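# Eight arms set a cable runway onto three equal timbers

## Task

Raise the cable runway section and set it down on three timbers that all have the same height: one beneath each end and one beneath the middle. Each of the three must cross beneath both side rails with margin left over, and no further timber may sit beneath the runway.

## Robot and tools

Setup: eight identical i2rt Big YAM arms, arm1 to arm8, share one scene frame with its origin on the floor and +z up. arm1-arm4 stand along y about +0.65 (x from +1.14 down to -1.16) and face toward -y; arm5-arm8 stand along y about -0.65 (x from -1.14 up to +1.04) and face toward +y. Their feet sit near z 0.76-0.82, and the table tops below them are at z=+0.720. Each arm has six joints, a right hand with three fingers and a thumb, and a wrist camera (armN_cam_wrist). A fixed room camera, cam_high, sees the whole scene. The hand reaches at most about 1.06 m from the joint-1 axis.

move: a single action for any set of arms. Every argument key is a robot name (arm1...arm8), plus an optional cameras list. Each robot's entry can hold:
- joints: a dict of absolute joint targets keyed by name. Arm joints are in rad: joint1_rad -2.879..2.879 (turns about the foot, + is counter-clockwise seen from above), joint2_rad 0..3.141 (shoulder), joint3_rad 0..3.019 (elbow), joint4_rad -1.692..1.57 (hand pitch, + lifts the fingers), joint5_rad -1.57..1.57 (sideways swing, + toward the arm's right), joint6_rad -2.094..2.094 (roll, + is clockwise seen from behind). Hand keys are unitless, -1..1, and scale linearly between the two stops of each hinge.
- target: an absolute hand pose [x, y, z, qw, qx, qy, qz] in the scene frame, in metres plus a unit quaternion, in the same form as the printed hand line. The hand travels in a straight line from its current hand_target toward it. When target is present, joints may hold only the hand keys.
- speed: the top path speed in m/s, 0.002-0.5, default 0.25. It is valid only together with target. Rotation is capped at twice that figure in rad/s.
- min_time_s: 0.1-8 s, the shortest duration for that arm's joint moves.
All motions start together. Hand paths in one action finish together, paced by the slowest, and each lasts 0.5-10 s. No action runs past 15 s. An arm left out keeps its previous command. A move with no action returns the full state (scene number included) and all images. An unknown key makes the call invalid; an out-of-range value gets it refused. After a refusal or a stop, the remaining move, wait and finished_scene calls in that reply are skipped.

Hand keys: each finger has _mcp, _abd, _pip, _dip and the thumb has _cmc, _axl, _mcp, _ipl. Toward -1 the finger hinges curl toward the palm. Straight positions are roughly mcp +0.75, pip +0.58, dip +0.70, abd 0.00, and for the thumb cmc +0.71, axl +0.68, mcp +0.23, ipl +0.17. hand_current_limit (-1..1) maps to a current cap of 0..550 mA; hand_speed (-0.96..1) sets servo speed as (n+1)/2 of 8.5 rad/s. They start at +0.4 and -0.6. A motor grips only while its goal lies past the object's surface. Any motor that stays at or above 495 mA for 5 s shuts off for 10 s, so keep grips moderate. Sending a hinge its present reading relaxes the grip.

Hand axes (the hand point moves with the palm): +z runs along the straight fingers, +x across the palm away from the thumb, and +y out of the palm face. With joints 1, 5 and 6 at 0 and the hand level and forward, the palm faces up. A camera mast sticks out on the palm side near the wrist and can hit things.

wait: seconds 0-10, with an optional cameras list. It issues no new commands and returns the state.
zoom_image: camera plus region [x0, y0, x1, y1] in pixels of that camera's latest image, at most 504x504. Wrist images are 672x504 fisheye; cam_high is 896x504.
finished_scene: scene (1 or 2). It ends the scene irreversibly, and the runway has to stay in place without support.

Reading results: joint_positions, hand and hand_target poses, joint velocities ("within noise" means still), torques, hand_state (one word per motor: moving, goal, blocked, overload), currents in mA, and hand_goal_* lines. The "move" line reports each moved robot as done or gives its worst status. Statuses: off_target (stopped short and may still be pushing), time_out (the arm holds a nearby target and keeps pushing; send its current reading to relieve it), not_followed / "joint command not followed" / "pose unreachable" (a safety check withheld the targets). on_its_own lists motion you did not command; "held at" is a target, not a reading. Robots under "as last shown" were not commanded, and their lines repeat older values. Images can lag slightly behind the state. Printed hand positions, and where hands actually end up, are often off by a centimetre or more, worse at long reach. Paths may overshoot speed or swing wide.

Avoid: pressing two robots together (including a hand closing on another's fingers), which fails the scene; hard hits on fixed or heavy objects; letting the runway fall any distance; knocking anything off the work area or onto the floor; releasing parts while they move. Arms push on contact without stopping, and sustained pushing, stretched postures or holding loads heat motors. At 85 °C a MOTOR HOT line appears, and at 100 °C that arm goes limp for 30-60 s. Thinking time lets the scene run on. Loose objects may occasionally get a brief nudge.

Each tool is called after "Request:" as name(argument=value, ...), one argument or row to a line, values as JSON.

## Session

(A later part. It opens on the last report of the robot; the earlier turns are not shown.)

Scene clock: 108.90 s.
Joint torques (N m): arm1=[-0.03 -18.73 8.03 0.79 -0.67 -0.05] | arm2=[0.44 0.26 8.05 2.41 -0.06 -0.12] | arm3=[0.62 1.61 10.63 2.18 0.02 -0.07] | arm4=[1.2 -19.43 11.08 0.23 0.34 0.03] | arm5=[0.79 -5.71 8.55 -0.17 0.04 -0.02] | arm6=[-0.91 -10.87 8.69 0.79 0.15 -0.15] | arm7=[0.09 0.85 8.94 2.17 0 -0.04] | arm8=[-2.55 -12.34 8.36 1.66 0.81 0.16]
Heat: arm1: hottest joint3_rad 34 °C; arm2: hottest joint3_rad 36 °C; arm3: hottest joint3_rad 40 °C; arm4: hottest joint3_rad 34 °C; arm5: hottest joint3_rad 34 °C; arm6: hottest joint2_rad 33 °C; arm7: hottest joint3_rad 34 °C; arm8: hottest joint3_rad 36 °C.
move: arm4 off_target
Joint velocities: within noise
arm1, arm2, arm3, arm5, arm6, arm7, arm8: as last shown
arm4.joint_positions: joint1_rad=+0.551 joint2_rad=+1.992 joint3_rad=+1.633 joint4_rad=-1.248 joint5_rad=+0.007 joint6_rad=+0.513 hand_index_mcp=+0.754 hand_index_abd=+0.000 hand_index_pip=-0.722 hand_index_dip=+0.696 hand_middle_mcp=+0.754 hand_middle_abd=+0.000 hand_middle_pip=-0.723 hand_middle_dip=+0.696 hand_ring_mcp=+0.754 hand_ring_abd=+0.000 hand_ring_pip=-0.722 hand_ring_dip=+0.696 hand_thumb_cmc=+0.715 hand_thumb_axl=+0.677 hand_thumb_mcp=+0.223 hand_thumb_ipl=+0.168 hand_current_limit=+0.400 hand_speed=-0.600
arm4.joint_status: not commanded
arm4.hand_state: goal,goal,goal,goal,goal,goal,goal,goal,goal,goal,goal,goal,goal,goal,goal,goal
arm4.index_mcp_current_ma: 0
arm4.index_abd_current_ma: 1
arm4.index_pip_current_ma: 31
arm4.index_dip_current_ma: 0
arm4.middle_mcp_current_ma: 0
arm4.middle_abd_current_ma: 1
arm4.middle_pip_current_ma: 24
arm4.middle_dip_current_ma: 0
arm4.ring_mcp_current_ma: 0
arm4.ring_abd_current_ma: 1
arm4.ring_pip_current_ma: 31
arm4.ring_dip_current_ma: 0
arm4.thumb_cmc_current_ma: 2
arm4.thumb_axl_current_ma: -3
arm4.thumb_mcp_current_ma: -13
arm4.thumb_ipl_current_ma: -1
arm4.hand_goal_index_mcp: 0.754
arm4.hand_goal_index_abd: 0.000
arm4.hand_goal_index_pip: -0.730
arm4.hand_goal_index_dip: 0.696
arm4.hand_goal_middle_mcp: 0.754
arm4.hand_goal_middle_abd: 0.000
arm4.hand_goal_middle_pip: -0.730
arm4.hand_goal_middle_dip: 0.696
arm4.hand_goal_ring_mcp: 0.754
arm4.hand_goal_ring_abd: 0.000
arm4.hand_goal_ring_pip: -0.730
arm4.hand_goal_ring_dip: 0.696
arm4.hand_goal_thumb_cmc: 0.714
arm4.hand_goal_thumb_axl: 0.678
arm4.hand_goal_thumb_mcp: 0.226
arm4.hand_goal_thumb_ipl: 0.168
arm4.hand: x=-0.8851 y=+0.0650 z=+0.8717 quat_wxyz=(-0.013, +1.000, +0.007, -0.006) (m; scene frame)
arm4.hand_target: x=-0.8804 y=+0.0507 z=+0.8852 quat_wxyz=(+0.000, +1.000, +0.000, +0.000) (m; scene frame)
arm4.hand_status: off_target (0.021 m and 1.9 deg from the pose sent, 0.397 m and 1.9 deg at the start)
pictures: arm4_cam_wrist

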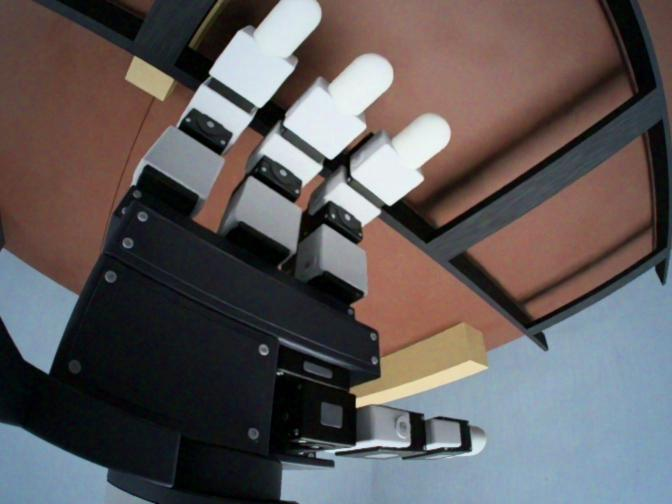

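Request:
zoom_image(
  camera="arm4_cam_wrist",
  region=[410, 150, 530, 290],
)

Request:
zoom_image(
  camera="arm4_cam_wrist",
  region=[590, 20, 672, 160],
)

Scaled by 3.600 from the camera's 672x504 image, which has a finer 960x720 frame.

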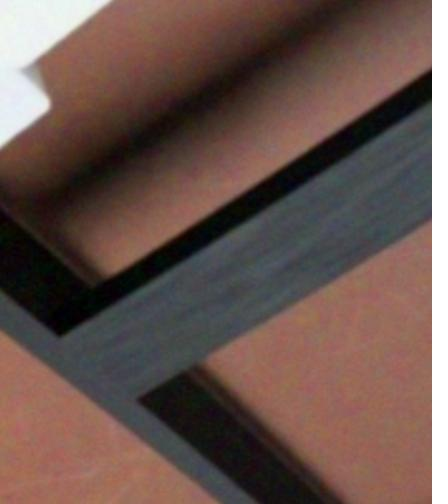

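Scaled by 3.600 from the camera's 672x504 image, which has a finer 960x720 frame.

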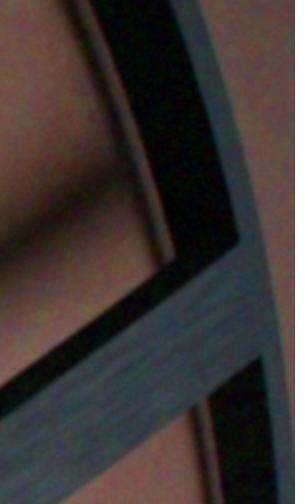

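Request:
move(
  arm4={"target": [-1.32, 0.0, 0.94, 0, 0.7071, -0.7071, 0]},
  arm1={"target": [1.46, 0.10, 0.95, 0, 1, 0, 0]},
  arm8={"target": [1.46, -0.14, 0.95, 0, 0, 1, 0]},
  cameras=["arm4_cam_wrist", "cam_high"],
)

Scene clock: 122.47 s.
Joint torques (N m): arm1=[-0.5 -21.89 13.23 -0.73 0.01 0.03] | arm2=[0.44 0.32 8.05 2.41 -0.06 -0.12] | arm3=[1.44 1.61 10.41 2.43 0 0.01] | arm4=[1.61 -22.07 12.04 0.12 0.33 0.02] | arm5=[0.56 -5.71 8.62 -0.14 0.03 -0.03] | arm6=[-0.97 -10.87 8.72 0.77 0.15 -0.16] | arm7=[0.03 0.85 8.94 2.15 0 -0.04] | arm8=[-2.37 -16.21 15.43 0.05 -0.07 0.06]
Heat: arm1: hottest joint3_rad 34 °C; arm2: hottest joint3_rad 36 °C; arm3: hottest joint3_rad 40 °C; arm4: hottest joint3_rad 36 °C; arm5: hottest joint3_rad 34 °C; arm6: hottest joint2_rad 33 °C; arm7: hottest joint3_rad 34 °C; arm8: hottest joint3_rad 37 °C.
move: arm1 off_target; arm4 off_target; arm8 off_target
Joint velocities: within noise
arm1.joint_positions: joint1_rad=+0.642 joint2_rad=+1.870 joint3_rad=+1.656 joint4_rad=-1.394 joint5_rad=+0.001 joint6_rad=+0.632 hand_index_mcp=-0.379 hand_index_abd=+0.000 hand_index_pip=-0.621 hand_index_dip=-0.516 hand_middle_mcp=-0.375 hand_middle_abd=+0.000 hand_middle_pip=-0.625 hand_middle_dip=-0.513 hand_ring_mcp=-0.373 hand_ring_abd=+0.000 hand_ring_pip=-0.624 hand_ring_dip=-0.513 hand_thumb_cmc=+0.715 hand_thumb_axl=+0.677 hand_thumb_mcp=+0.222 hand_thumb_ipl=+0.168 hand_current_limit=+0.400 hand_speed=-0.600
arm1.joint_status: not commanded
arm1.hand_state: blocked,goal,blocked,blocked,blocked,goal,blocked,blocked,blocked,goal,blocked,blocked,goal,goal,goal,goal
arm1.index_mcp_current_ma: 169
arm1.index_abd_current_ma: 1
arm1.index_pip_current_ma: 237
arm1.index_dip_current_ma: 130
arm1.middle_mcp_current_ma: 186
arm1.middle_abd_current_ma: 1
arm1.middle_pip_current_ma: 217
arm1.middle_dip_current_ma: 142
arm1.ring_mcp_current_ma: 198
arm1.ring_abd_current_ma: 1
arm1.ring_pip_current_ma: 221
arm1.ring_dip_current_ma: 143
arm1.thumb_cmc_current_ma: 1
arm1.thumb_axl_current_ma: -2
arm1.thumb_mcp_current_ma: -15
arm1.thumb_ipl_current_ma: -1
arm1.hand_goal_index_mcp: -0.420
arm1.hand_goal_index_abd: 0.000
arm1.hand_goal_index_pip: -0.680
arm1.hand_goal_index_dip: -0.550
arm1.hand_goal_middle_mcp: -0.420
arm1.hand_goal_middle_abd: 0.000
arm1.hand_goal_middle_pip: -0.680
arm1.hand_goal_middle_dip: -0.550
arm1.hand_goal_ring_mcp: -0.420
arm1.hand_goal_ring_abd: 0.000
arm1.hand_goal_ring_pip: -0.680
arm1.hand_goal_ring_dip: -0.550
arm1.hand_goal_thumb_cmc: 0.714
arm1.hand_goal_thumb_axl: 0.678
arm1.hand_goal_thumb_mcp: 0.226
arm1.hand_goal_thumb_ipl: 0.168
arm1.hand: x=+1.4493 y=+0.1055 z=+0.9292 quat_wxyz=(-0.013, +1.000, +0.000, -0.012) (m; scene frame)
arm1.hand_target: x=+1.4595 y=+0.1006 z=+0.9500 quat_wxyz=(+0.000, +1.000, +0.000, +0.000) (m; scene frame)
arm1.hand_status: off_target (0.024 m and 2.1 deg from the pose sent, 0.164 m and 7.5 deg at the start)
arm2, arm3, arm5, arm6, arm7: as last shown
arm4.joint_positions: joint1_rad=-0.087 joint2_rad=+2.194 joint3_rad=+2.134 joint4_rad=-1.538 joint5_rad=+0.009 joint6_rad=+1.451 hand_index_mcp=+0.754 hand_index_abd=+0.000 hand_index_pip=-0.722 hand_index_dip=+0.696 hand_middle_mcp=+0.754 hand_middle_abd=+0.000 hand_middle_pip=-0.723 hand_middle_dip=+0.696 hand_ring_mcp=+0.754 hand_ring_abd=+0.000 hand_ring_pip=-0.722 hand_ring_dip=+0.696 hand_thumb_cmc=+0.715 hand_thumb_axl=+0.677 hand_thumb_mcp=+0.223 hand_thumb_ipl=+0.168 hand_current_limit=+0.400 hand_speed=-0.600
arm4.joint_status: not commanded
arm4.hand_state: goal,goal,goal,goal,goal,goal,goal,goal,goal,goal,goal,goal,goal,goal,goal,goal
arm4.index_mcp_current_ma: 0
arm4.index_abd_current_ma: 1
arm4.index_pip_current_ma: 31
arm4.index_dip_current_ma: 0
arm4.middle_mcp_current_ma: 0
arm4.middle_abd_current_ma: 1
arm4.middle_pip_current_ma: 24
arm4.middle_dip_current_ma: 0
arm4.ring_mcp_current_ma: 0
arm4.ring_abd_current_ma: 1
arm4.ring_pip_current_ma: 31
arm4.ring_dip_current_ma: 0
arm4.thumb_cmc_current_ma: 2
arm4.thumb_axl_current_ma: -3
arm4.thumb_mcp_current_ma: -13
arm4.thumb_ipl_current_ma: -1
arm4.hand_goal_index_mcp: 0.754
arm4.hand_goal_index_abd: 0.000
arm4.hand_goal_index_pip: -0.730
arm4.hand_goal_index_dip: 0.696
arm4.hand_goal_middle_mcp: 0.754
arm4.hand_goal_middle_abd: 0.000
arm4.hand_goal_middle_pip: -0.730
arm4.hand_goal_middle_dip: 0.696
arm4.hand_goal_ring_mcp: 0.754
arm4.hand_goal_ring_abd: 0.000
arm4.hand_goal_ring_pip: -0.730
arm4.hand_goal_ring_dip: 0.696
arm4.hand_goal_thumb_cmc: 0.714
arm4.hand_goal_thumb_axl: 0.678
arm4.hand_goal_thumb_mcp: 0.226
arm4.hand_goal_thumb_ipl: 0.168
arm4.hand: x=-1.3198 y=+0.0127 z=+0.9309 quat_wxyz=(-0.012, +0.710, -0.704, -0.008) (m; scene frame)
arm4.hand_target: x=-1.3199 y=+0.0007 z=+0.9400 quat_wxyz=(+0.001, +0.707, -0.707, +0.001) (m; scene frame)
arm4.hand_status: off_target (0.016 m and 1.7 deg from the pose sent, 0.445 m and 90.8 deg at the start)
arm8.joint_positions: joint1_rad=-0.729 joint2_rad=+1.885 joint3_rad=+1.706 joint4_rad=-1.465 joint5_rad=-0.001 joint6_rad=-0.752 hand_index_mcp=-0.380 hand_index_abd=+0.001 hand_index_pip=-0.623 hand_index_dip=-0.512 hand_middle_mcp=-0.385 hand_middle_abd=+0.001 hand_middle_pip=-0.613 hand_middle_dip=-0.523 hand_ring_mcp=-0.429 hand_ring_abd=+0.001 hand_ring_pip=-0.547 hand_ring_dip=-0.589 hand_thumb_cmc=+0.715 hand_thumb_axl=+0.677 hand_thumb_mcp=+0.223 hand_thumb_ipl=+0.168 hand_current_limit=+0.400 hand_speed=-0.600
arm8.joint_status: not commanded
arm8.hand_state: blocked,goal,blocked,blocked,blocked,goal,blocked,blocked,blocked,goal,blocked,goal,goal,goal,goal,goal
arm8.index_mcp_current_ma: 137
arm8.index_abd_current_ma: 1
arm8.index_pip_current_ma: 193
arm8.index_dip_current_ma: 118
arm8.middle_mcp_current_ma: 115
arm8.middle_abd_current_ma: 2
arm8.middle_pip_current_ma: 234
arm8.middle_dip_current_ma: 78
arm8.ring_mcp_current_ma: 60
arm8.ring_abd_current_ma: 2
arm8.ring_pip_current_ma: 261
arm8.ring_dip_current_ma: 27
arm8.thumb_cmc_current_ma: 1
arm8.thumb_axl_current_ma: -1
arm8.thumb_mcp_current_ma: -9
arm8.thumb_ipl_current_ma: 0
arm8.hand_goal_index_mcp: -0.420
arm8.hand_goal_index_abd: 0.000
arm8.hand_goal_index_pip: -0.680
arm8.hand_goal_index_dip: -0.550
arm8.hand_goal_middle_mcp: -0.420
arm8.hand_goal_middle_abd: 0.000
arm8.hand_goal_middle_pip: -0.680
arm8.hand_goal_middle_dip: -0.550
arm8.hand_goal_ring_mcp: -0.450
arm8.hand_goal_ring_abd: 0.000
arm8.hand_goal_ring_pip: -0.620
arm8.hand_goal_ring_dip: -0.600
arm8.hand_goal_thumb_cmc: 0.714
arm8.hand_goal_thumb_axl: 0.678
arm8.hand_goal_thumb_mcp: 0.226
arm8.hand_goal_thumb_ipl: 0.168
arm8.hand: x=+1.4392 y=-0.1498 z=+0.9077 quat_wxyz=(-0.027, -0.008, +0.999, -0.029) (m; scene frame)
arm8.hand_target: x=+1.4583 y=-0.1420 z=+0.9503 quat_wxyz=(+0.000, +0.000, +1.000, +0.000) (m; scene frame)
arm8.hand_status: off_target (0.048 m and 4.6 deg from the pose sent, 0.145 m and 8.4 deg at the start)
pictures: arm4_cam_wrist, cam_high

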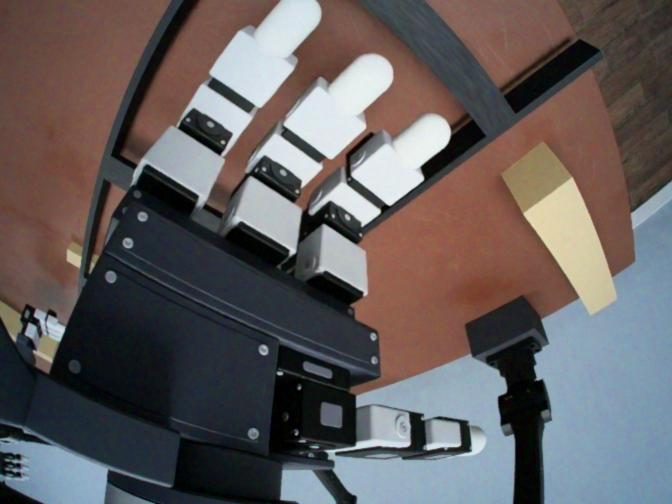

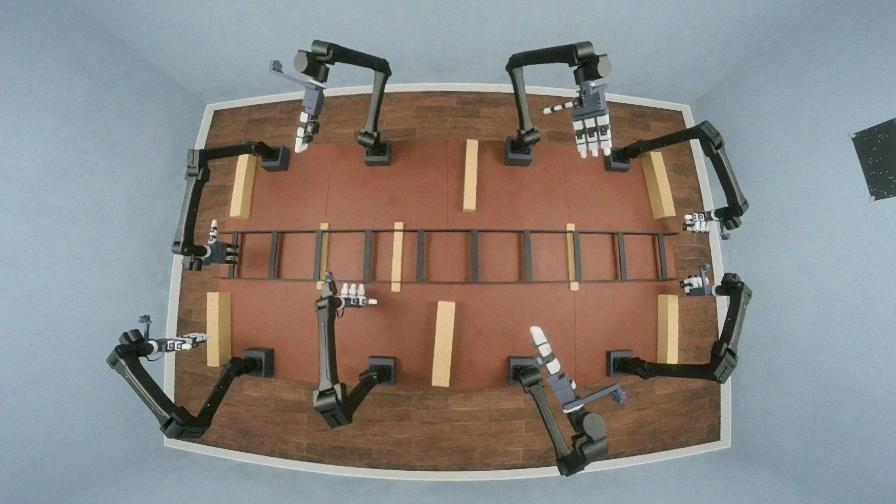

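Request:
move(
  arm4={"target": [-1.32, -0.005, 0.79, 0, 0.7071, -0.7071, 0], "speed": 0.15},
  cameras=["arm4_cam_wrist"],
)

Scene clock: 124.50 s.
Joint torques (N m): arm1=[-0.44 -21.89 13.26 -0.75 0.01 0.03] | arm2=[0.44 0.32 8.06 2.4 -0.06 -0.13] | arm3=[0.62 1.79 10.59 2.25 -0.02 -0.07] | arm4=[1.55 -23.71 8.03 0.76 0.33 0.01] | arm5=[0.73 -5.48 8.64 -0.12 0.04 -0.03] | arm6=[-0.97 -10.81 8.69 0.79 0.16 -0.15] | arm7=[0.09 0.85 8.94 2.15 0 -0.04] | arm8=[-2.43 -16.15 15.45 0.06 -0.08 0.06]
Heat: arm1: hottest joint3_rad 35 °C; arm2: hottest joint3_rad 36 °C; arm3: hottest joint3_rad 40 °C; arm4: hottest joint3_rad 35 °C; arm5: hottest joint3_rad 34 °C; arm6: hottest joint2_rad 33 °C; arm7: hottest joint3_rad 34 °C; arm8: hottest joint3_rad 38 °C.
move: arm4 done
Joint velocities: within noise
arm1, arm2, arm3, arm5, arm6, arm7, arm8: as last shown
arm4.joint_positions: joint1_rad=-0.087 joint2_rad=+2.314 joint3_rad=+1.980 joint4_rad=-1.244 joint5_rad=+0.009 joint6_rad=+1.451 hand_index_mcp=+0.754 hand_index_abd=+0.000 hand_index_pip=-0.722 hand_index_dip=+0.696 hand_middle_mcp=+0.754 hand_middle_abd=+0.000 hand_middle_pip=-0.724 hand_middle_dip=+0.696 hand_ring_mcp=+0.754 hand_ring_abd=+0.000 hand_ring_pip=-0.722 hand_ring_dip=+0.696 hand_thumb_cmc=+0.715 hand_thumb_axl=+0.677 hand_thumb_mcp=+0.223 hand_thumb_ipl=+0.168 hand_current_limit=+0.400 hand_speed=-0.600
arm4.joint_status: not commanded
arm4.hand_state: goal,goal,goal,goal,goal,goal,goal,goal,goal,goal,goal,goal,goal,goal,goal,goal
arm4.index_mcp_current_ma: 0
arm4.index_abd_current_ma: 1
arm4.index_pip_current_ma: 30
arm4.index_dip_current_ma: 0
arm4.middle_mcp_current_ma: 0
arm4.middle_abd_current_ma: 1
arm4.middle_pip_current_ma: 23
arm4.middle_dip_current_ma: 0
arm4.ring_mcp_current_ma: 0
arm4.ring_abd_current_ma: 1
arm4.ring_pip_current_ma: 30
arm4.ring_dip_current_ma: 0
arm4.thumb_cmc_current_ma: 2
arm4.thumb_axl_current_ma: -3
arm4.thumb_mcp_current_ma: -13
arm4.thumb_ipl_current_ma: -1
arm4.hand_goal_index_mcp: 0.754
arm4.hand_goal_index_abd: 0.000
arm4.hand_goal_index_pip: -0.730
arm4.hand_goal_index_dip: 0.696
arm4.hand_goal_middle_mcp: 0.754
arm4.hand_goal_middle_abd: 0.000
arm4.hand_goal_middle_pip: -0.730
arm4.hand_goal_middle_dip: 0.696
arm4.hand_goal_ring_mcp: 0.754
arm4.hand_goal_ring_abd: 0.000
arm4.hand_goal_ring_pip: -0.730
arm4.hand_goal_ring_dip: 0.696
arm4.hand_goal_thumb_cmc: 0.714
arm4.hand_goal_thumb_axl: 0.678
arm4.hand_goal_thumb_mcp: 0.226
arm4.hand_goal_thumb_ipl: 0.168
arm4.hand: x=-1.3199 y=-0.0021 z=+0.7932 quat_wxyz=(-0.004, +0.710, -0.704, -0.002) (m; scene frame)
arm4.hand_target: x=-1.3200 y=-0.0049 z=+0.7899 quat_wxyz=(+0.000, +0.707, -0.707, +0.000) (m; scene frame)
arm4.hand_status: done (0.004 m and 0.7 deg from the pose sent, 0.142 m and 1.7 deg at the start)
pictures: arm4_cam_wrist

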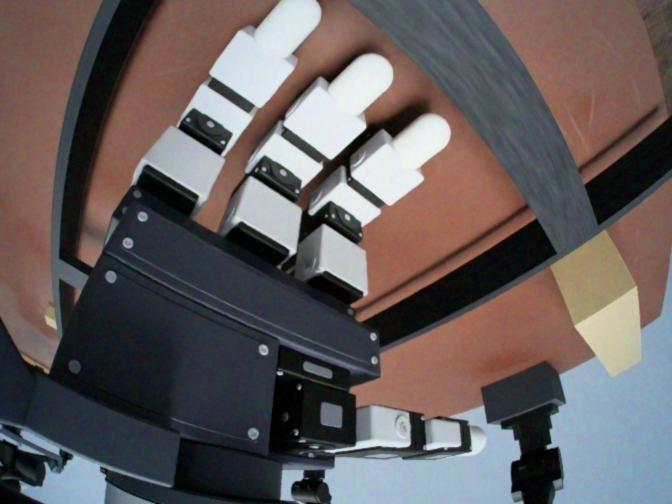

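Request:
move(
  arm4={"target": [-1.32, -0.003, 0.775, 0, 0.7071, -0.7071, 0], "speed": 0.1},
)

Request:
move(
  arm4={"target": [-1.42, -0.003, 0.777, 0, 0.7071, -0.7071, 0], "speed": 0.1},
  cameras=["arm4_cam_wrist"],
)

Scene clock: 126.67 s.
Joint torques (N m): arm1=[-0.32 -21.89 13.22 -0.75 0.02 0.04] | arm2=[0.44 0.32 8.05 2.4 -0.06 -0.12] | arm3=[1.79 1.38 10.45 2.22 0.02 -0.08] | arm4=[1.49 -22.89 7.69 0.81 0.33 0] | arm5=[0.85 -5.71 8.62 -0.09 0.04 -0.02] | arm6=[-0.97 -10.81 8.69 0.77 0.15 -0.15] | arm7=[0.03 0.85 8.94 2.15 0 -0.04] | arm8=[-2.43 -16.15 15.45 0.03 -0.08 0.07]
Heat: arm1: hottest joint3_rad 35 °C; arm2: hottest joint3_rad 36 °C; arm3: hottest joint3_rad 40 °C; arm4: hottest joint3_rad 35 °C; arm5: hottest joint3_rad 34 °C; arm6: hottest joint3_rad 34 °C; arm7: hottest joint3_rad 34 °C; arm8: hottest joint3_rad 38 °C.
move: arm4 off_target
Joint velocities: within noise
arm1, arm2, arm3, arm5, arm6, arm7, arm8: as last shown
arm4.joint_positions: joint1_rad=-0.087 joint2_rad=+2.314 joint3_rad=+1.961 joint4_rad=-1.211 joint5_rad=+0.009 joint6_rad=+1.451 hand_index_mcp=+0.754 hand_index_abd=+0.000 hand_index_pip=-0.722 hand_index_dip=+0.696 hand_middle_mcp=+0.754 hand_middle_abd=+0.000 hand_middle_pip=-0.724 hand_middle_dip=+0.696 hand_ring_mcp=+0.754 hand_ring_abd=+0.000 hand_ring_pip=-0.724 hand_ring_dip=+0.696 hand_thumb_cmc=+0.715 hand_thumb_axl=+0.677 hand_thumb_mcp=+0.223 hand_thumb_ipl=+0.168 hand_current_limit=+0.400 hand_speed=-0.600
arm4.joint_status: not commanded
arm4.hand_state: goal,goal,goal,goal,goal,goal,goal,goal,goal,goal,goal,goal,goal,goal,goal,goal
arm4.index_mcp_current_ma: 0
arm4.index_abd_current_ma: 1
arm4.index_pip_current_ma: 30
arm4.index_dip_current_ma: 0
arm4.middle_mcp_current_ma: 0
arm4.middle_abd_current_ma: 1
arm4.middle_pip_current_ma: 23
arm4.middle_dip_current_ma: 0
arm4.ring_mcp_current_ma: 0
arm4.ring_abd_current_ma: 1
arm4.ring_pip_current_ma: 22
arm4.ring_dip_current_ma: 0
arm4.thumb_cmc_current_ma: 2
arm4.thumb_axl_current_ma: -3
arm4.thumb_mcp_current_ma: -13
arm4.thumb_ipl_current_ma: -1
arm4.hand_goal_index_mcp: 0.754
arm4.hand_goal_index_abd: 0.000
arm4.hand_goal_index_pip: -0.730
arm4.hand_goal_index_dip: 0.696
arm4.hand_goal_middle_mcp: 0.754
arm4.hand_goal_middle_abd: 0.000
arm4.hand_goal_middle_pip: -0.730
arm4.hand_goal_middle_dip: 0.696
arm4.hand_goal_ring_mcp: 0.754
arm4.hand_goal_ring_abd: 0.000
arm4.hand_goal_ring_pip: -0.730
arm4.hand_goal_ring_dip: 0.696
arm4.hand_goal_thumb_cmc: 0.714
arm4.hand_goal_thumb_axl: 0.678
arm4.hand_goal_thumb_mcp: 0.226
arm4.hand_goal_thumb_ipl: 0.168
arm4.hand: x=-1.3200 y=-0.0030 z=+0.7861 quat_wxyz=(+0.002, +0.710, -0.704, +0.002) (m; scene frame)
arm4.hand_target: x=-1.3200 y=-0.0027 z=+0.7750 quat_wxyz=(+0.000, +0.707, -0.707, +0.000) (m; scene frame)
arm4.hand_status: off_target (0.011 m and 0.6 deg from the pose sent, 0.018 m and 0.7 deg at the start)
pictures: none

Scene clock: 128.20 s.
Joint torques (N m): arm1=[-0.44 -21.89 13.26 -0.72 0.01 0.03] | arm2=[0.38 0.26 8.06 2.41 -0.06 -0.13] | arm3=[0.91 2.26 10.76 2.32 -0.04 -0.1] | arm4=[0.5 -21.83 10.8 0.21 0.43 -0.17] | arm5=[0.91 -5.54 8.61 -0.14 0.04 -0.03] | arm6=[-0.97 -10.81 8.7 0.77 0.16 -0.16] | arm7=[0.03 0.85 8.95 2.17 0 -0.04] | arm8=[-2.43 -16.15 15.42 0.02 -0.08 0.07]
Heat: arm1: hottest joint3_rad 35 °C; arm2: hottest joint3_rad 36 °C; arm3: hottest joint3_rad 40 °C; arm4: hottest joint3_rad 35 °C; arm5: hottest joint3_rad 34 °C; arm6: hottest joint3_rad 34 °C; arm7: hottest joint3_rad 34 °C; arm8: hottest joint3_rad 38 °C.
move: arm4 off_target
Joint velocities: within noise
arm1, arm2, arm3, arm5, arm6, arm7, arm8: as last shown
arm4.joint_positions: joint1_rad=-0.214 joint2_rad=+2.345 joint3_rad=+2.018 joint4_rad=-1.242 joint5_rad=+0.007 joint6_rad=+1.329 hand_index_mcp=+0.754 hand_index_abd=+0.000 hand_index_pip=-0.726 hand_index_dip=+0.696 hand_middle_mcp=+0.753 hand_middle_abd=+0.000 hand_middle_pip=-0.729 hand_middle_dip=+0.696 hand_ring_mcp=+0.753 hand_ring_abd=+0.000 hand_ring_pip=-0.736 hand_ring_dip=+0.696 hand_thumb_cmc=+0.715 hand_thumb_axl=+0.677 hand_thumb_mcp=+0.223 hand_thumb_ipl=+0.168 hand_current_limit=+0.400 hand_speed=-0.600
arm4.joint_status: not commanded
arm4.hand_state: goal,goal,goal,goal,goal,goal,goal,goal,goal,goal,goal,goal,goal,goal,goal,goal
arm4.index_mcp_current_ma: -2
arm4.index_abd_current_ma: 1
arm4.index_pip_current_ma: 13
arm4.index_dip_current_ma: 0
arm4.middle_mcp_current_ma: -4
arm4.middle_abd_current_ma: 1
arm4.middle_pip_current_ma: 2
arm4.middle_dip_current_ma: 0
arm4.ring_mcp_current_ma: -2
arm4.ring_abd_current_ma: 1
arm4.ring_pip_current_ma: -21
arm4.ring_dip_current_ma: 0
arm4.thumb_cmc_current_ma: 2
arm4.thumb_axl_current_ma: -3
arm4.thumb_mcp_current_ma: -13
arm4.thumb_ipl_current_ma: -1
arm4.hand_goal_index_mcp: 0.754
arm4.hand_goal_index_abd: 0.000
arm4.hand_goal_index_pip: -0.730
arm4.hand_goal_index_dip: 0.696
arm4.hand_goal_middle_mcp: 0.754
arm4.hand_goal_middle_abd: 0.000
arm4.hand_goal_middle_pip: -0.730
arm4.hand_goal_middle_dip: 0.696
arm4.hand_goal_ring_mcp: 0.754
arm4.hand_goal_ring_abd: 0.000
arm4.hand_goal_ring_pip: -0.730
arm4.hand_goal_ring_dip: 0.696
arm4.hand_goal_thumb_cmc: 0.714
arm4.hand_goal_thumb_axl: 0.678
arm4.hand_goal_thumb_mcp: 0.226
arm4.hand_goal_thumb_ipl: 0.168
arm4.hand: x=-1.4075 y=+0.0035 z=+0.7855 quat_wxyz=(-0.001, +0.709, -0.706, +0.002) (m; scene frame)
arm4.hand_target: x=-1.4197 y=-0.0023 z=+0.7772 quat_wxyz=(+0.001, +0.707, -0.707, +0.000) (m; scene frame)
arm4.hand_status: off_target (0.016 m and 0.3 deg from the pose sent, 0.100 m and 0.6 deg at the start)
pictures: arm4_cam_wrist

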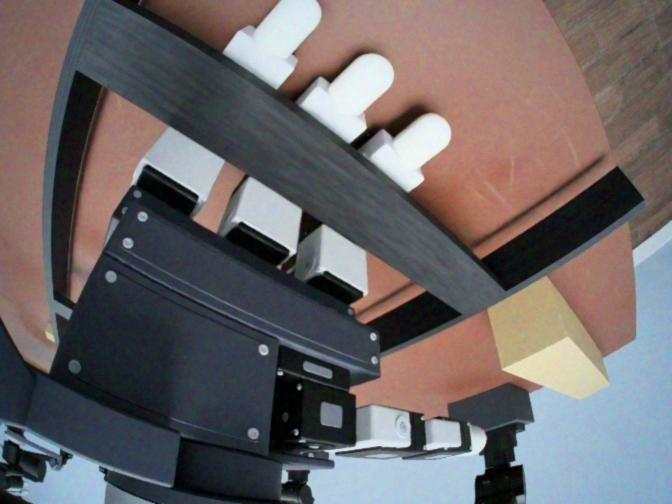

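Request:
move(
  arm4={"target": [-1.445, -0.003, 0.777, 0, 0.7071, -0.7071, 0], "speed": 0.1, "joints": {"hand_current_limit": 0.78, "hand_index_mcp": 0.65, "hand_middle_mcp": 0.65, "hand_ring_mcp": 0.65, "hand_index_pip": -0.85, "hand_middle_pip": -0.85, "hand_ring_pip": -0.85, "hand_index_dip": 0.5, "hand_middle_dip": 0.5, "hand_ring_dip": 0.5}},
)

Request:
move(
  arm4={"target": [-1.44, -0.003, 0.86, 0, 0.7071, -0.7071, 0], "speed": 0.1},
  cameras=["arm4_cam_wrist"],
)

Scene clock: 130.30 s.
Joint torques (N m): arm1=[-0.38 -21.89 13.24 -0.75 0.02 0.03] | arm2=[0.38 0.32 8.05 2.39 -0.06 -0.12] | arm3=[0.44 1.08 10.97 2.43 0.05 -0.08] | arm4=[-1.73 -22.3 11.49 0.46 0.87 -0.34] | arm5=[0.79 -5.54 8.62 -0.16 0.04 -0.02] | arm6=[-0.97 -10.81 8.7 0.8 0.15 -0.15] | arm7=[0.09 0.79 8.94 2.17 0 -0.04] | arm8=[-2.49 -16.15 15.45 0.05 -0.08 0.07]
Heat: arm1: hottest joint3_rad 36 °C; arm2: hottest joint3_rad 36 °C; arm3: hottest joint3_rad 40 °C; arm4: hottest joint3_rad 36 °C; arm5: hottest joint3_rad 34 °C; arm6: hottest joint3_rad 34 °C; arm7: hottest joint3_rad 35 °C; arm8: hottest joint3_rad 38 °C.
move: arm4 off_target
Joint velocities: within noise
arm1, arm2, arm3, arm5, arm6, arm7, arm8: as last shown
arm4.joint_positions: joint1_rad=-0.216 joint2_rad=+2.364 joint3_rad=+2.038 joint4_rad=-1.265 joint5_rad=-0.002 joint6_rad=+1.313 hand_index_mcp=+0.661 hand_index_abd=+0.000 hand_index_pip=-0.841 hand_index_dip=+0.503 hand_middle_mcp=+0.657 hand_middle_abd=+0.000 hand_middle_pip=-0.843 hand_middle_dip=+0.503 hand_ring_mcp=+0.647 hand_ring_abd=-0.002 hand_ring_pip=-0.856 hand_ring_dip=+0.503 hand_thumb_cmc=+0.714 hand_thumb_axl=+0.677 hand_thumb_mcp=+0.223 hand_thumb_ipl=+0.168 hand_current_limit=+0.780 hand_speed=-0.600
arm4.joint_status: all done
arm4.hand_state: goal,goal,goal,goal,goal,goal,goal,goal,goal,goal,goal,goal,goal,goal,goal,goal
arm4.index_mcp_current_ma: 46
arm4.index_abd_current_ma: 1
arm4.index_pip_current_ma: 32
arm4.index_dip_current_ma: 11
arm4.middle_mcp_current_ma: 27
arm4.middle_abd_current_ma: 1
arm4.middle_pip_current_ma: 24
arm4.middle_dip_current_ma: 11
arm4.ring_mcp_current_ma: -10
arm4.ring_abd_current_ma: -5
arm4.ring_pip_current_ma: -20
arm4.ring_dip_current_ma: 12
arm4.thumb_cmc_current_ma: 1
arm4.thumb_axl_current_ma: -3
arm4.thumb_mcp_current_ma: -14
arm4.thumb_ipl_current_ma: -1
arm4.hand_goal_index_mcp: 0.650
arm4.hand_goal_index_abd: 0.000
arm4.hand_goal_index_pip: -0.850
arm4.hand_goal_index_dip: 0.500
arm4.hand_goal_middle_mcp: 0.650
arm4.hand_goal_middle_abd: 0.000
arm4.hand_goal_middle_pip: -0.850
arm4.hand_goal_middle_dip: 0.500
arm4.hand_goal_ring_mcp: 0.650
arm4.hand_goal_ring_abd: 0.000
arm4.hand_goal_ring_pip: -0.850
arm4.hand_goal_ring_dip: 0.500
arm4.hand_goal_thumb_cmc: 0.714
arm4.hand_goal_thumb_axl: 0.678
arm4.hand_goal_thumb_mcp: 0.226
arm4.hand_goal_thumb_ipl: 0.168
arm4.hand: x=-1.4074 y=+0.0037 z=+0.7784 quat_wxyz=(-0.013, +0.714, -0.701, +0.000) (m; scene frame)
arm4.hand_target: x=-1.4443 y=-0.0004 z=+0.7775 quat_wxyz=(+0.001, +0.707, -0.707, +0.000) (m; scene frame)
arm4.hand_status: off_target (0.038 m and 1.8 deg from the pose sent, 0.039 m and 0.3 deg at the start)
pictures: none

Scene clock: 131.63 s.
Joint torques (N m): arm1=[-0.5 -21.83 13.22 -0.72 0.02 0.03] | arm2=[0.38 0.26 8.08 2.4 -0.06 -0.12] | arm3=[1.85 1.44 10.76 2.3 0.06 -0.1] | arm4=[-0.97 -30.33 13.79 -2.15 1.12 -0.09] | arm5=[0.56 -5.83 8.61 -0.18 0.02 -0.02] | arm6=[-0.97 -10.81 8.69 0.8 0.15 -0.15] | arm7=[0.03 0.85 8.94 2.17 0 -0.03] | arm8=[-2.37 -16.15 15.46 0.03 -0.08 0.07]
Heat: arm1: hottest joint3_rad 36 °C; arm2: hottest joint3_rad 37 °C; arm3: hottest joint3_rad 40 °C; arm4: hottest joint3_rad 36 °C; arm5: hottest joint3_rad 34 °C; arm6: hottest joint3_rad 34 °C; arm7: hottest joint3_rad 35 °C; arm8: hottest joint3_rad 38 °C.
move: arm4 off_target
Joint velocities: within noise
arm1, arm6, arm8: as last shown
arm2.joint_positions: joint1_rad=+0.431 joint2_rad=+0.643 joint3_rad=+1.391 joint4_rad=-1.326 joint5_rad=-0.070 joint6_rad=+1.127 hand_index_mcp=+0.754 hand_index_abd=+0.000 hand_index_pip=+0.577 hand_index_dip=+0.696 hand_middle_mcp=+0.754 hand_middle_abd=+0.000 hand_middle_pip=+0.577 hand_middle_dip=+0.696 hand_ring_mcp=+0.754 hand_ring_abd=+0.000 hand_ring_pip=+0.577 hand_ring_dip=+0.696 hand_thumb_cmc=+0.714 hand_thumb_axl=+0.677 hand_thumb_mcp=+0.226 hand_thumb_ipl=+0.168 hand_current_limit=+0.400 hand_speed=-0.600
arm2.joint_status: not commanded
arm2.hand_state: goal,goal,goal,goal,goal,goal,goal,goal,goal,goal,goal,goal,goal,goal,goal,goal
arm2.index_mcp_current_ma: 0
arm2.index_abd_current_ma: 0
arm2.index_pip_current_ma: 1
arm2.index_dip_current_ma: 0
arm2.middle_mcp_current_ma: 0
arm2.middle_abd_current_ma: 0
arm2.middle_pip_current_ma: 1
arm2.middle_dip_current_ma: 0
arm2.ring_mcp_current_ma: 0
arm2.ring_abd_current_ma: 0
arm2.ring_pip_current_ma: 1
arm2.ring_dip_current_ma: 0
arm2.thumb_cmc_current_ma: 0
arm2.thumb_axl_current_ma: -1
arm2.thumb_mcp_current_ma: 0
arm2.thumb_ipl_current_ma: 0
arm2.hand_goal_index_mcp: 0.754
arm2.hand_goal_index_abd: 0.000
arm2.hand_goal_index_pip: 0.576
arm2.hand_goal_index_dip: 0.696
arm2.hand_goal_middle_mcp: 0.754
arm2.hand_goal_middle_abd: 0.000
arm2.hand_goal_middle_pip: 0.576
arm2.hand_goal_middle_dip: 0.696
arm2.hand_goal_ring_mcp: 0.754
arm2.hand_goal_ring_abd: 0.000
arm2.hand_goal_ring_pip: 0.576
arm2.hand_goal_ring_dip: 0.696
arm2.hand_goal_thumb_cmc: 0.714
arm2.hand_goal_thumb_axl: 0.678
arm2.hand_goal_thumb_mcp: 0.226
arm2.hand_goal_thumb_ipl: 0.168
arm2.hand: x=+0.4696 y=+0.3737 z=+1.3616 quat_wxyz=(+0.322, +0.826, -0.300, +0.353) (m; scene frame)
arm2.hand_target: x=+0.4687 y=+0.3758 z=+1.3722 quat_wxyz=(+0.329, +0.821, -0.298, +0.360) (m; scene frame)
arm2.hand_status: not commanded
arm3.joint_positions: joint1_rad=-0.328 joint2_rad=+0.627 joint3_rad=+1.432 joint4_rad=-1.325 joint5_rad=+0.071 joint6_rad=+1.066 hand_index_mcp=+0.755 hand_index_abd=+0.000 hand_index_pip=+0.577 hand_index_dip=+0.696 hand_middle_mcp=+0.755 hand_middle_abd=+0.000 hand_middle_pip=+0.577 hand_middle_dip=+0.696 hand_ring_mcp=+0.755 hand_ring_abd=+0.000 hand_ring_pip=+0.577 hand_ring_dip=+0.696 hand_thumb_cmc=+0.715 hand_thumb_axl=+0.677 hand_thumb_mcp=+0.226 hand_thumb_ipl=+0.168 hand_current_limit=+0.400 hand_speed=-0.600
arm3.joint_status: not commanded
arm3.hand_state: goal,goal,goal,goal,goal,goal,goal,goal,goal,goal,goal,goal,goal,goal,goal,goal
arm3.index_mcp_current_ma: 1
arm3.index_abd_current_ma: 0
arm3.index_pip_current_ma: 0
arm3.index_dip_current_ma: 0
arm3.middle_mcp_current_ma: 1
arm3.middle_abd_current_ma: 0
arm3.middle_pip_current_ma: 0
arm3.middle_dip_current_ma: 0
arm3.ring_mcp_current_ma: 1
arm3.ring_abd_current_ma: 0
arm3.ring_pip_current_ma: 0
arm3.ring_dip_current_ma: 0
arm3.thumb_cmc_current_ma: 1
arm3.thumb_axl_current_ma: 0
arm3.thumb_mcp_current_ma: 0
arm3.thumb_ipl_current_ma: 0
arm3.hand_goal_index_mcp: 0.754
arm3.hand_goal_index_abd: 0.000
arm3.hand_goal_index_pip: 0.576
arm3.hand_goal_index_dip: 0.696
arm3.hand_goal_middle_mcp: 0.754
arm3.hand_goal_middle_abd: 0.000
arm3.hand_goal_middle_pip: 0.576
arm3.hand_goal_middle_dip: 0.696
arm3.hand_goal_ring_mcp: 0.754
arm3.hand_goal_ring_abd: 0.000
arm3.hand_goal_ring_pip: 0.576
arm3.hand_goal_ring_dip: 0.696
arm3.hand_goal_thumb_cmc: 0.714
arm3.hand_goal_thumb_axl: 0.678
arm3.hand_goal_thumb_mcp: 0.226
arm3.hand_goal_thumb_ipl: 0.168
arm3.hand: x=-0.5962 y=+0.4581 z=+1.3731 quat_wxyz=(+0.487, +0.643, -0.575, +0.140) (m; scene frame)
arm3.hand_target: x=-0.5949 y=+0.4612 z=+1.3861 quat_wxyz=(+0.499, +0.637, -0.570, +0.145) (m; scene frame)
arm3.hand_status: not commanded
arm4.joint_positions: joint1_rad=-0.218 joint2_rad=+2.380 joint3_rad=+2.078 joint4_rad=-1.340 joint5_rad=-0.007 joint6_rad=+1.297 hand_index_mcp=+0.680 hand_index_abd=-0.018 hand_index_pip=-0.842 hand_index_dip=+0.503 hand_middle_mcp=+0.656 hand_middle_abd=+0.000 hand_middle_pip=-0.843 hand_middle_dip=+0.503 hand_ring_mcp=+0.635 hand_ring_abd=-0.015 hand_ring_pip=-0.869 hand_ring_dip=+0.503 hand_thumb_cmc=+0.714 hand_thumb_axl=+0.677 hand_thumb_mcp=+0.223 hand_thumb_ipl=+0.168 hand_current_limit=+0.780 hand_speed=-0.600
arm4.joint_status: not commanded
arm4.hand_state: blocked,goal,goal,goal,goal,goal,goal,goal,goal,goal,goal,goal,goal,goal,goal,goal
arm4.index_mcp_current_ma: 131
arm4.index_abd_current_ma: -60
arm4.index_pip_current_ma: 31
arm4.index_dip_current_ma: 11
arm4.middle_mcp_current_ma: 23
arm4.middle_abd_current_ma: 1
arm4.middle_pip_current_ma: 24
arm4.middle_dip_current_ma: 11
arm4.ring_mcp_current_ma: -62
arm4.ring_abd_current_ma: -51
arm4.ring_pip_current_ma: -75
arm4.ring_dip_current_ma: 12
arm4.thumb_cmc_current_ma: 1
arm4.thumb_axl_current_ma: -3
arm4.thumb_mcp_current_ma: -14
arm4.thumb_ipl_current_ma: -1
arm4.hand_goal_index_mcp: 0.650
arm4.hand_goal_index_abd: 0.000
arm4.hand_goal_index_pip: -0.850
arm4.hand_goal_index_dip: 0.500
arm4.hand_goal_middle_mcp: 0.650
arm4.hand_goal_middle_abd: 0.000
arm4.hand_goal_middle_pip: -0.850
arm4.hand_goal_middle_dip: 0.500
arm4.hand_goal_ring_mcp: 0.650
arm4.hand_goal_ring_abd: 0.000
arm4.hand_goal_ring_pip: -0.850
arm4.hand_goal_ring_dip: 0.500
arm4.hand_goal_thumb_cmc: 0.714
arm4.hand_goal_thumb_axl: 0.678
arm4.hand_goal_thumb_mcp: 0.226
arm4.hand_goal_thumb_ipl: 0.168
arm4.hand: x=-1.4069 y=+0.0087 z=+0.7825 quat_wxyz=(-0.036, +0.718, -0.695, -0.011) (m; scene frame)
arm4.hand_target: x=-1.4384 y=+0.0013 z=+0.8581 quat_wxyz=(+0.002, +0.707, -0.707, +0.000) (m; scene frame)
arm4.hand_status: off_target (0.085 m and 4.7 deg from the pose sent, 0.088 m and 1.8 deg at the start)
arm5.joint_positions: joint1_rad=+0.791 joint2_rad=+0.986 joint3_rad=+1.100 joint4_rad=-1.669 joint5_rad=-0.001 joint6_rad=+0.815 hand_index_mcp=+0.755 hand_index_abd=+0.000 hand_index_pip=+0.577 hand_index_dip=+0.696 hand_middle_mcp=+0.755 hand_middle_abd=+0.000 hand_middle_pip=+0.577 hand_middle_dip=+0.696 hand_ring_mcp=+0.756 hand_ring_abd=+0.000 hand_ring_pip=+0.577 hand_ring_dip=+0.696 hand_thumb_cmc=+0.717 hand_thumb_axl=+0.677 hand_thumb_mcp=+0.223 hand_thumb_ipl=+0.168 hand_current_limit=+0.400 hand_speed=-0.600
arm5.joint_status: not commanded
arm5.hand_state: goal,goal,goal,goal,goal,goal,goal,goal,goal,goal,goal,goal,goal,goal,goal,goal
arm5.index_mcp_current_ma: 1
arm5.index_abd_current_ma: 0
arm5.index_pip_current_ma: 0
arm5.index_dip_current_ma: 0
arm5.middle_mcp_current_ma: 1
arm5.middle_abd_current_ma: 0
arm5.middle_pip_current_ma: 0
arm5.middle_dip_current_ma: 0
arm5.ring_mcp_current_ma: 1
arm5.ring_abd_current_ma: 0
arm5.ring_pip_current_ma: 0
arm5.ring_dip_current_ma: 0
arm5.thumb_cmc_current_ma: 2
arm5.thumb_axl_current_ma: 0
arm5.thumb_mcp_current_ma: -3
arm5.thumb_ipl_current_ma: 0
arm5.hand_goal_index_mcp: 0.754
arm5.hand_goal_index_abd: 0.000
arm5.hand_goal_index_pip: 0.576
arm5.hand_goal_index_dip: 0.696
arm5.hand_goal_middle_mcp: 0.754
arm5.hand_goal_middle_abd: 0.000
arm5.hand_goal_middle_pip: 0.576
arm5.hand_goal_middle_dip: 0.696
arm5.hand_goal_ring_mcp: 0.754
arm5.hand_goal_ring_abd: 0.000
arm5.hand_goal_ring_pip: 0.576
arm5.hand_goal_ring_dip: 0.696
arm5.hand_goal_thumb_cmc: 0.714
arm5.hand_goal_thumb_axl: 0.678
arm5.hand_goal_thumb_mcp: 0.226
arm5.hand_goal_thumb_ipl: 0.168
arm5.hand: x=-1.2999 y=-0.3963 z=+1.0834 quat_wxyz=(-0.006, +0.009, +1.000, +0.007) (m; scene frame)
arm5.hand_target: x=-1.2999 y=-0.4000 z=+1.0801 quat_wxyz=(+0.000, +0.000, +1.000, +0.000) (m; scene frame)
arm5.hand_status: not commanded
arm7.joint_positions: joint1_rad=+0.367 joint2_rad=+0.617 joint3_rad=+1.384 joint4_rad=-1.165 joint5_rad=-0.073 joint6_rad=+1.168 hand_index_mcp=+0.754 hand_index_abd=+0.001 hand_index_pip=+0.577 hand_index_dip=+0.696 hand_middle_mcp=+0.754 hand_middle_abd=+0.001 hand_middle_pip=+0.577 hand_middle_dip=+0.696 hand_ring_mcp=+0.754 hand_ring_abd=+0.001 hand_ring_pip=+0.577 hand_ring_dip=+0.696 hand_thumb_cmc=+0.714 hand_thumb_axl=+0.677 hand_thumb_mcp=+0.226 hand_thumb_ipl=+0.168 hand_current_limit=+0.400 hand_speed=-0.600
arm7.joint_status: not commanded
arm7.hand_state: goal,goal,goal,goal,goal,goal,goal,goal,goal,goal,goal,goal,goal,goal,goal,goal
arm7.index_mcp_current_ma: 0
arm7.index_abd_current_ma: 1
arm7.index_pip_current_ma: 1
arm7.index_dip_current_ma: 0
arm7.middle_mcp_current_ma: 0
arm7.middle_abd_current_ma: 1
arm7.middle_pip_current_ma: 1
arm7.middle_dip_current_ma: 0
arm7.ring_mcp_current_ma: 0
arm7.ring_abd_current_ma: 1
arm7.ring_pip_current_ma: 1
arm7.ring_dip_current_ma: 0
arm7.thumb_cmc_current_ma: 0
arm7.thumb_axl_current_ma: -1
arm7.thumb_mcp_current_ma: 0
arm7.thumb_ipl_current_ma: -1
arm7.hand_goal_index_mcp: 0.754
arm7.hand_goal_index_abd: 0.000
arm7.hand_goal_index_pip: 0.576
arm7.hand_goal_index_dip: 0.696
arm7.hand_goal_middle_mcp: 0.754
arm7.hand_goal_middle_abd: 0.000
arm7.hand_goal_middle_pip: 0.576
arm7.hand_goal_middle_dip: 0.696
arm7.hand_goal_ring_mcp: 0.754
arm7.hand_goal_ring_abd: 0.000
arm7.hand_goal_ring_pip: 0.576
arm7.hand_goal_ring_dip: 0.696
arm7.hand_goal_thumb_cmc: 0.714
arm7.hand_goal_thumb_axl: 0.678
arm7.hand_goal_thumb_mcp: 0.226
arm7.hand_goal_thumb_ipl: 0.168
arm7.hand: x=+0.3998 y=-0.3676 z=+1.3608 quat_wxyz=(-0.391, +0.324, +0.771, +0.385) (m; scene frame)
arm7.hand_target: x=+0.4008 y=-0.3710 z=+1.3746 quat_wxyz=(-0.400, +0.320, +0.763, +0.394) (m; scene frame)
arm7.hand_status: not commanded
pictures: arm4_cam_wrist

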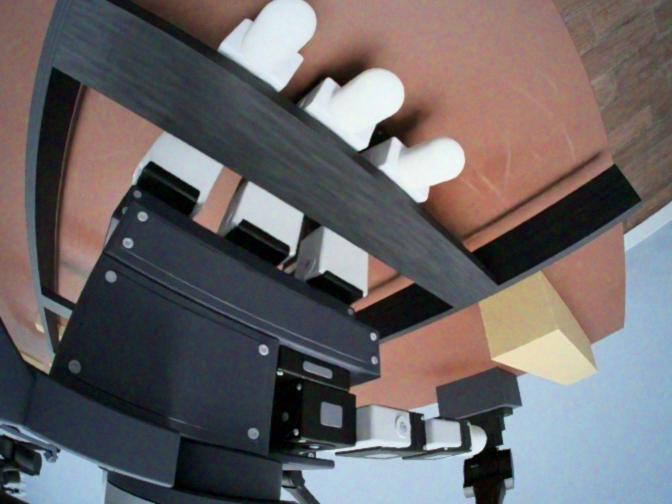

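Request:
move(
  arm4={"target": [-1.445, -0.003, 0.785, 0, 0.7071, -0.7071, 0], "speed": 0.1, "joints": {"hand_index_mcp": 0.754, "hand_middle_mcp": 0.754, "hand_ring_mcp": 0.754, "hand_index_pip": -0.70, "hand_middle_pip": -0.70, "hand_ring_pip": -0.70, "hand_index_dip": 0.7, "hand_middle_dip": 0.7, "hand_ring_dip": 0.7}},
  cameras=["arm4_cam_wrist"],
)

Scene clock: 134.50 s.
Joint torques (N m): arm1=[-0.38 -21.95 13.23 -0.7 0.02 0.03] | arm2=[0.44 0.26 8.05 2.4 -0.06 -0.13] | arm3=[0.97 1.67 10.66 2.43 0 -0.1] | arm4=[-1.26 -22.83 9.51 1.46 1.33 -0.22] | arm5=[1.03 -5.6 8.57 -0.16 0.02 -0.01] | arm6=[-0.91 -10.93 8.69 0.79 0.15 -0.15] | arm7=[0.09 0.85 8.94 2.17 0 -0.04] | arm8=[-2.37 -16.15 15.47 0.03 -0.08 0.06]
Heat: arm1: hottest joint3_rad 36 °C; arm2: hottest joint3_rad 37 °C; arm3: hottest joint3_rad 40 °C; arm4: hottest joint3_rad 36 °C; arm5: hottest joint3_rad 34 °C; arm6: hottest joint3_rad 34 °C; arm7: hottest joint3_rad 35 °C; arm8: hottest joint3_rad 38 °C.
move: arm4 off_target
Joint velocities: within noise
arm1, arm2, arm3, arm5, arm7, arm8: as last shown
arm4.joint_positions: joint1_rad=-0.222 joint2_rad=+2.364 joint3_rad=+2.079 joint4_rad=-1.314 joint5_rad=-0.014 joint6_rad=+1.302 hand_index_mcp=+0.772 hand_index_abd=-0.002 hand_index_pip=-0.691 hand_index_dip=+0.698 hand_middle_mcp=+0.762 hand_middle_abd=-0.003 hand_middle_pip=-0.700 hand_middle_dip=+0.698 hand_ring_mcp=+0.753 hand_ring_abd=-0.004 hand_ring_pip=-0.700 hand_ring_dip=+0.698 hand_thumb_cmc=+0.714 hand_thumb_axl=+0.677 hand_thumb_mcp=+0.222 hand_thumb_ipl=+0.168 hand_current_limit=+0.780 hand_speed=-0.600
arm4.joint_status: all done
arm4.hand_state: goal,goal,goal,goal,goal,goal,goal,goal,goal,goal,goal,goal,goal,goal,goal,goal
arm4.index_mcp_current_ma: 77
arm4.index_abd_current_ma: -7
arm4.index_pip_current_ma: 31
arm4.index_dip_current_ma: -7
arm4.middle_mcp_current_ma: 32
arm4.middle_abd_current_ma: -9
arm4.middle_pip_current_ma: -1
arm4.middle_dip_current_ma: -7
arm4.ring_mcp_current_ma: -4
arm4.ring_abd_current_ma: -11
arm4.ring_pip_current_ma: -1
arm4.ring_dip_current_ma: -8
arm4.thumb_cmc_current_ma: 0
arm4.thumb_axl_current_ma: -3
arm4.thumb_mcp_current_ma: -17
arm4.thumb_ipl_current_ma: -1
arm4.hand_goal_index_mcp: 0.754
arm4.hand_goal_index_abd: 0.000
arm4.hand_goal_index_pip: -0.700
arm4.hand_goal_index_dip: 0.700
arm4.hand_goal_middle_mcp: 0.754
arm4.hand_goal_middle_abd: 0.000
arm4.hand_goal_middle_pip: -0.700
arm4.hand_goal_middle_dip: 0.700
arm4.hand_goal_ring_mcp: 0.754
arm4.hand_goal_ring_abd: 0.000
arm4.hand_goal_ring_pip: -0.700
arm4.hand_goal_ring_dip: 0.700
arm4.hand_goal_thumb_cmc: 0.714
arm4.hand_goal_thumb_axl: 0.678
arm4.hand_goal_thumb_mcp: 0.226
arm4.hand_goal_thumb_ipl: 0.168
arm4.hand: x=-1.4104 y=+0.0011 z=+0.7927 quat_wxyz=(-0.019, +0.715, -0.699, +0.003) (m; scene frame)
arm4.hand_target: x=-1.4441 y=-0.0009 z=+0.7859 quat_wxyz=(+0.000, +0.707, -0.707, +0.000) (m; scene frame)
arm4.hand_status: off_target (0.036 m and 2.6 deg from the pose sent, 0.040 m and 4.7 deg at the start)
arm6.joint_positions: joint1_rad=+0.343 joint2_rad=+1.552 joint3_rad=+1.091 joint4_rad=-1.133 joint5_rad=-0.002 joint6_rad=+0.357 hand_index_mcp=+0.754 hand_index_abd=+0.001 hand_index_pip=-0.722 hand_index_dip=+0.696 hand_middle_mcp=+0.754 hand_middle_abd=+0.001 hand_middle_pip=-0.723 hand_middle_dip=+0.696 hand_ring_mcp=+0.754 hand_ring_abd=+0.001 hand_ring_pip=-0.721 hand_ring_dip=+0.696 hand_thumb_cmc=+0.715 hand_thumb_axl=+0.677 hand_thumb_mcp=+0.224 hand_thumb_ipl=+0.168 hand_current_limit=+0.400 hand_speed=-0.600
arm6.joint_status: not commanded
arm6.hand_state: goal,goal,goal,goal,goal,goal,goal,goal,goal,goal,goal,goal,goal,goal,goal,goal
arm6.index_mcp_current_ma: 0
arm6.index_abd_current_ma: 1
arm6.index_pip_current_ma: 17
arm6.index_dip_current_ma: 0
arm6.middle_mcp_current_ma: 0
arm6.middle_abd_current_ma: 1
arm6.middle_pip_current_ma: 13
arm6.middle_dip_current_ma: 0
arm6.ring_mcp_current_ma: 0
arm6.ring_abd_current_ma: 0
arm6.ring_pip_current_ma: 18
arm6.ring_dip_current_ma: 0
arm6.thumb_cmc_current_ma: 1
arm6.thumb_axl_current_ma: -1
arm6.thumb_mcp_current_ma: -5
arm6.thumb_ipl_current_ma: 0
arm6.hand_goal_index_mcp: 0.754
arm6.hand_goal_index_abd: 0.000
arm6.hand_goal_index_pip: -0.730
arm6.hand_goal_index_dip: 0.696
arm6.hand_goal_middle_mcp: 0.754
arm6.hand_goal_middle_abd: 0.000
arm6.hand_goal_middle_pip: -0.730
arm6.hand_goal_middle_dip: 0.696
arm6.hand_goal_ring_mcp: 0.754
arm6.hand_goal_ring_abd: 0.000
arm6.hand_goal_ring_pip: -0.730
arm6.hand_goal_ring_dip: 0.696
arm6.hand_goal_thumb_cmc: 0.714
arm6.hand_goal_thumb_axl: 0.678
arm6.hand_goal_thumb_mcp: 0.226
arm6.hand_goal_thumb_ipl: 0.168
arm6.hand: x=-0.4951 y=-0.1726 z=+0.8648 quat_wxyz=(+0.004, +0.005, +1.000, -0.010) (m; scene frame)
arm6.hand_target: x=-0.4999 y=-0.1604 z=+0.8701 quat_wxyz=(+0.000, +0.000, +1.000, +0.000) (m; scene frame)
arm6.hand_status: not commanded
pictures: arm4_cam_wrist

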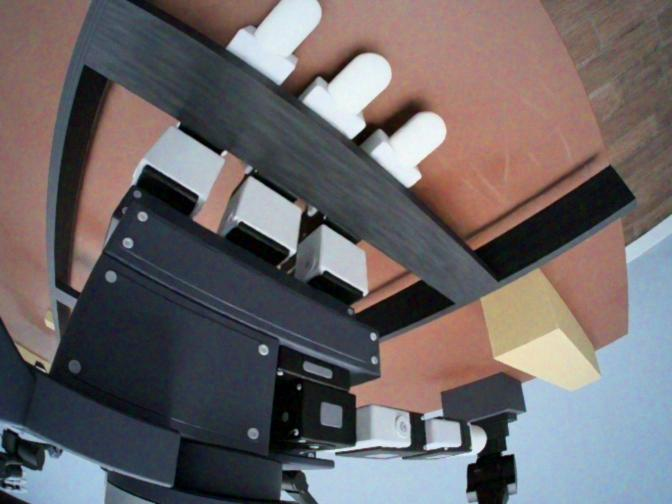

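Request:
move(
  arm4={"target": [-1.425, -0.003, 0.88, 0, 0.7071, -0.7071, 0], "speed": 0.12, "joints": {"hand_index_mcp": 0.70, "hand_middle_mcp": 0.70, "hand_ring_mcp": 0.70, "hand_index_pip": -0.9, "hand_middle_pip": -0.9, "hand_ring_pip": -0.9, "hand_index_dip": 0.55, "hand_middle_dip": 0.55, "hand_ring_dip": 0.55}},
  cameras=["arm4_cam_wrist"],
)

Scene clock: 136.83 s.
Joint torques (N m): arm1=[-0.44 -21.95 13.23 -0.73 0.02 0.03] | arm2=[0.44 0.32 8.05 2.4 -0.06 -0.12] | arm3=[0.73 1.55 10.39 2.03 0.08 -0.11] | arm4=[0.67 -31.62 13.85 -1.61 1.03 0.11] | arm5=[0.97 -5.6 8.58 -0.17 0.03 -0.02] | arm6=[-0.97 -10.81 8.7 0.79 0.15 -0.15] | arm7=[0.09 0.85 8.95 2.17 0 -0.04] | arm8=[-2.43 -16.15 15.46 0.05 -0.08 0.06]
Heat: arm1: hottest joint3_rad 37 °C; arm2: hottest joint3_rad 37 °C; arm3: hottest joint3_rad 40 °C; arm4: hottest joint3_rad 35 °C; arm5: hottest joint3_rad 34 °C; arm6: hottest joint3_rad 34 °C; arm7: hottest joint3_rad 35 °C; arm8: hottest joint3_rad 39 °C.
move: arm4 off_target
Joint velocities: within noise
arm1, arm2, arm3, arm5, arm6, arm7, arm8: as last shown
arm4.joint_positions: joint1_rad=-0.222 joint2_rad=+2.370 joint3_rad=+2.079 joint4_rad=-1.390 joint5_rad=-0.007 joint6_rad=+1.296 hand_index_mcp=+0.746 hand_index_abd=-0.016 hand_index_pip=-0.820 hand_index_dip=+0.567 hand_middle_mcp=+0.726 hand_middle_abd=-0.007 hand_middle_pip=-0.870 hand_middle_dip=+0.561 hand_ring_mcp=+0.706 hand_ring_abd=-0.003 hand_ring_pip=-0.891 hand_ring_dip=+0.554 hand_thumb_cmc=+0.714 hand_thumb_axl=+0.677 hand_thumb_mcp=+0.222 hand_thumb_ipl=+0.168 hand_current_limit=+0.780 hand_speed=-0.600
arm4.joint_status: hand_index_mcp off_target (ended at +0.746, target +0.700); hand_index_pip off_target (ended at -0.820, target -0.900); hand_middle_mcp off_target (ended at +0.726, target +0.700); hand_middle_pip off_target (ended at -0.870, target -0.900); the others done
arm4.hand_state: blocked,goal,blocked,goal,blocked,goal,blocked,goal,goal,goal,goal,goal,goal,goal,goal,goal
arm4.index_mcp_current_ma: 209
arm4.index_abd_current_ma: -54
arm4.index_pip_current_ma: 355
arm4.index_dip_current_ma: 68
arm4.middle_mcp_current_ma: 114
arm4.middle_abd_current_ma: -22
arm4.middle_pip_current_ma: 123
arm4.middle_dip_current_ma: 41
arm4.ring_mcp_current_ma: 23
arm4.ring_abd_current_ma: -10
arm4.ring_pip_current_ma: 31
arm4.ring_dip_current_ma: 12
arm4.thumb_cmc_current_ma: 0
arm4.thumb_axl_current_ma: -3
arm4.thumb_mcp_current_ma: -17
arm4.thumb_ipl_current_ma: -1
arm4.hand_goal_index_mcp: 0.700
arm4.hand_goal_index_abd: 0.000
arm4.hand_goal_index_pip: -0.900
arm4.hand_goal_index_dip: 0.550
arm4.hand_goal_middle_mcp: 0.700
arm4.hand_goal_middle_abd: 0.000
arm4.hand_goal_middle_pip: -0.900
arm4.hand_goal_middle_dip: 0.550
arm4.hand_goal_ring_mcp: 0.700
arm4.hand_goal_ring_abd: 0.000
arm4.hand_goal_ring_pip: -0.900
arm4.hand_goal_ring_dip: 0.550
arm4.hand_goal_thumb_cmc: 0.714
arm4.hand_goal_thumb_axl: 0.678
arm4.hand_goal_thumb_mcp: 0.226
arm4.hand_goal_thumb_ipl: 0.168
arm4.hand: x=-1.4066 y=+0.0198 z=+0.7902 quat_wxyz=(-0.053, +0.716, -0.695, -0.020) (m; scene frame)
arm4.hand_target: x=-1.4234 y=+0.0025 z=+0.8778 quat_wxyz=(+0.001, +0.707, -0.707, +0.001) (m; scene frame)
arm4.hand_status: off_target (0.094 m and 6.7 deg from the pose sent, 0.089 m and 2.6 deg at the start)
pictures: arm4_cam_wrist

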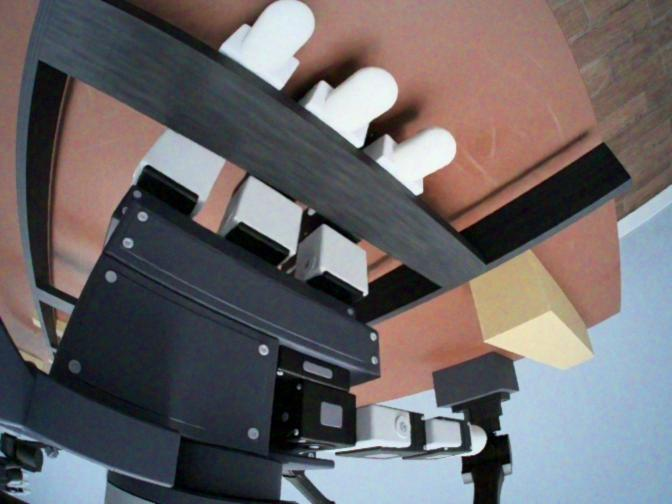

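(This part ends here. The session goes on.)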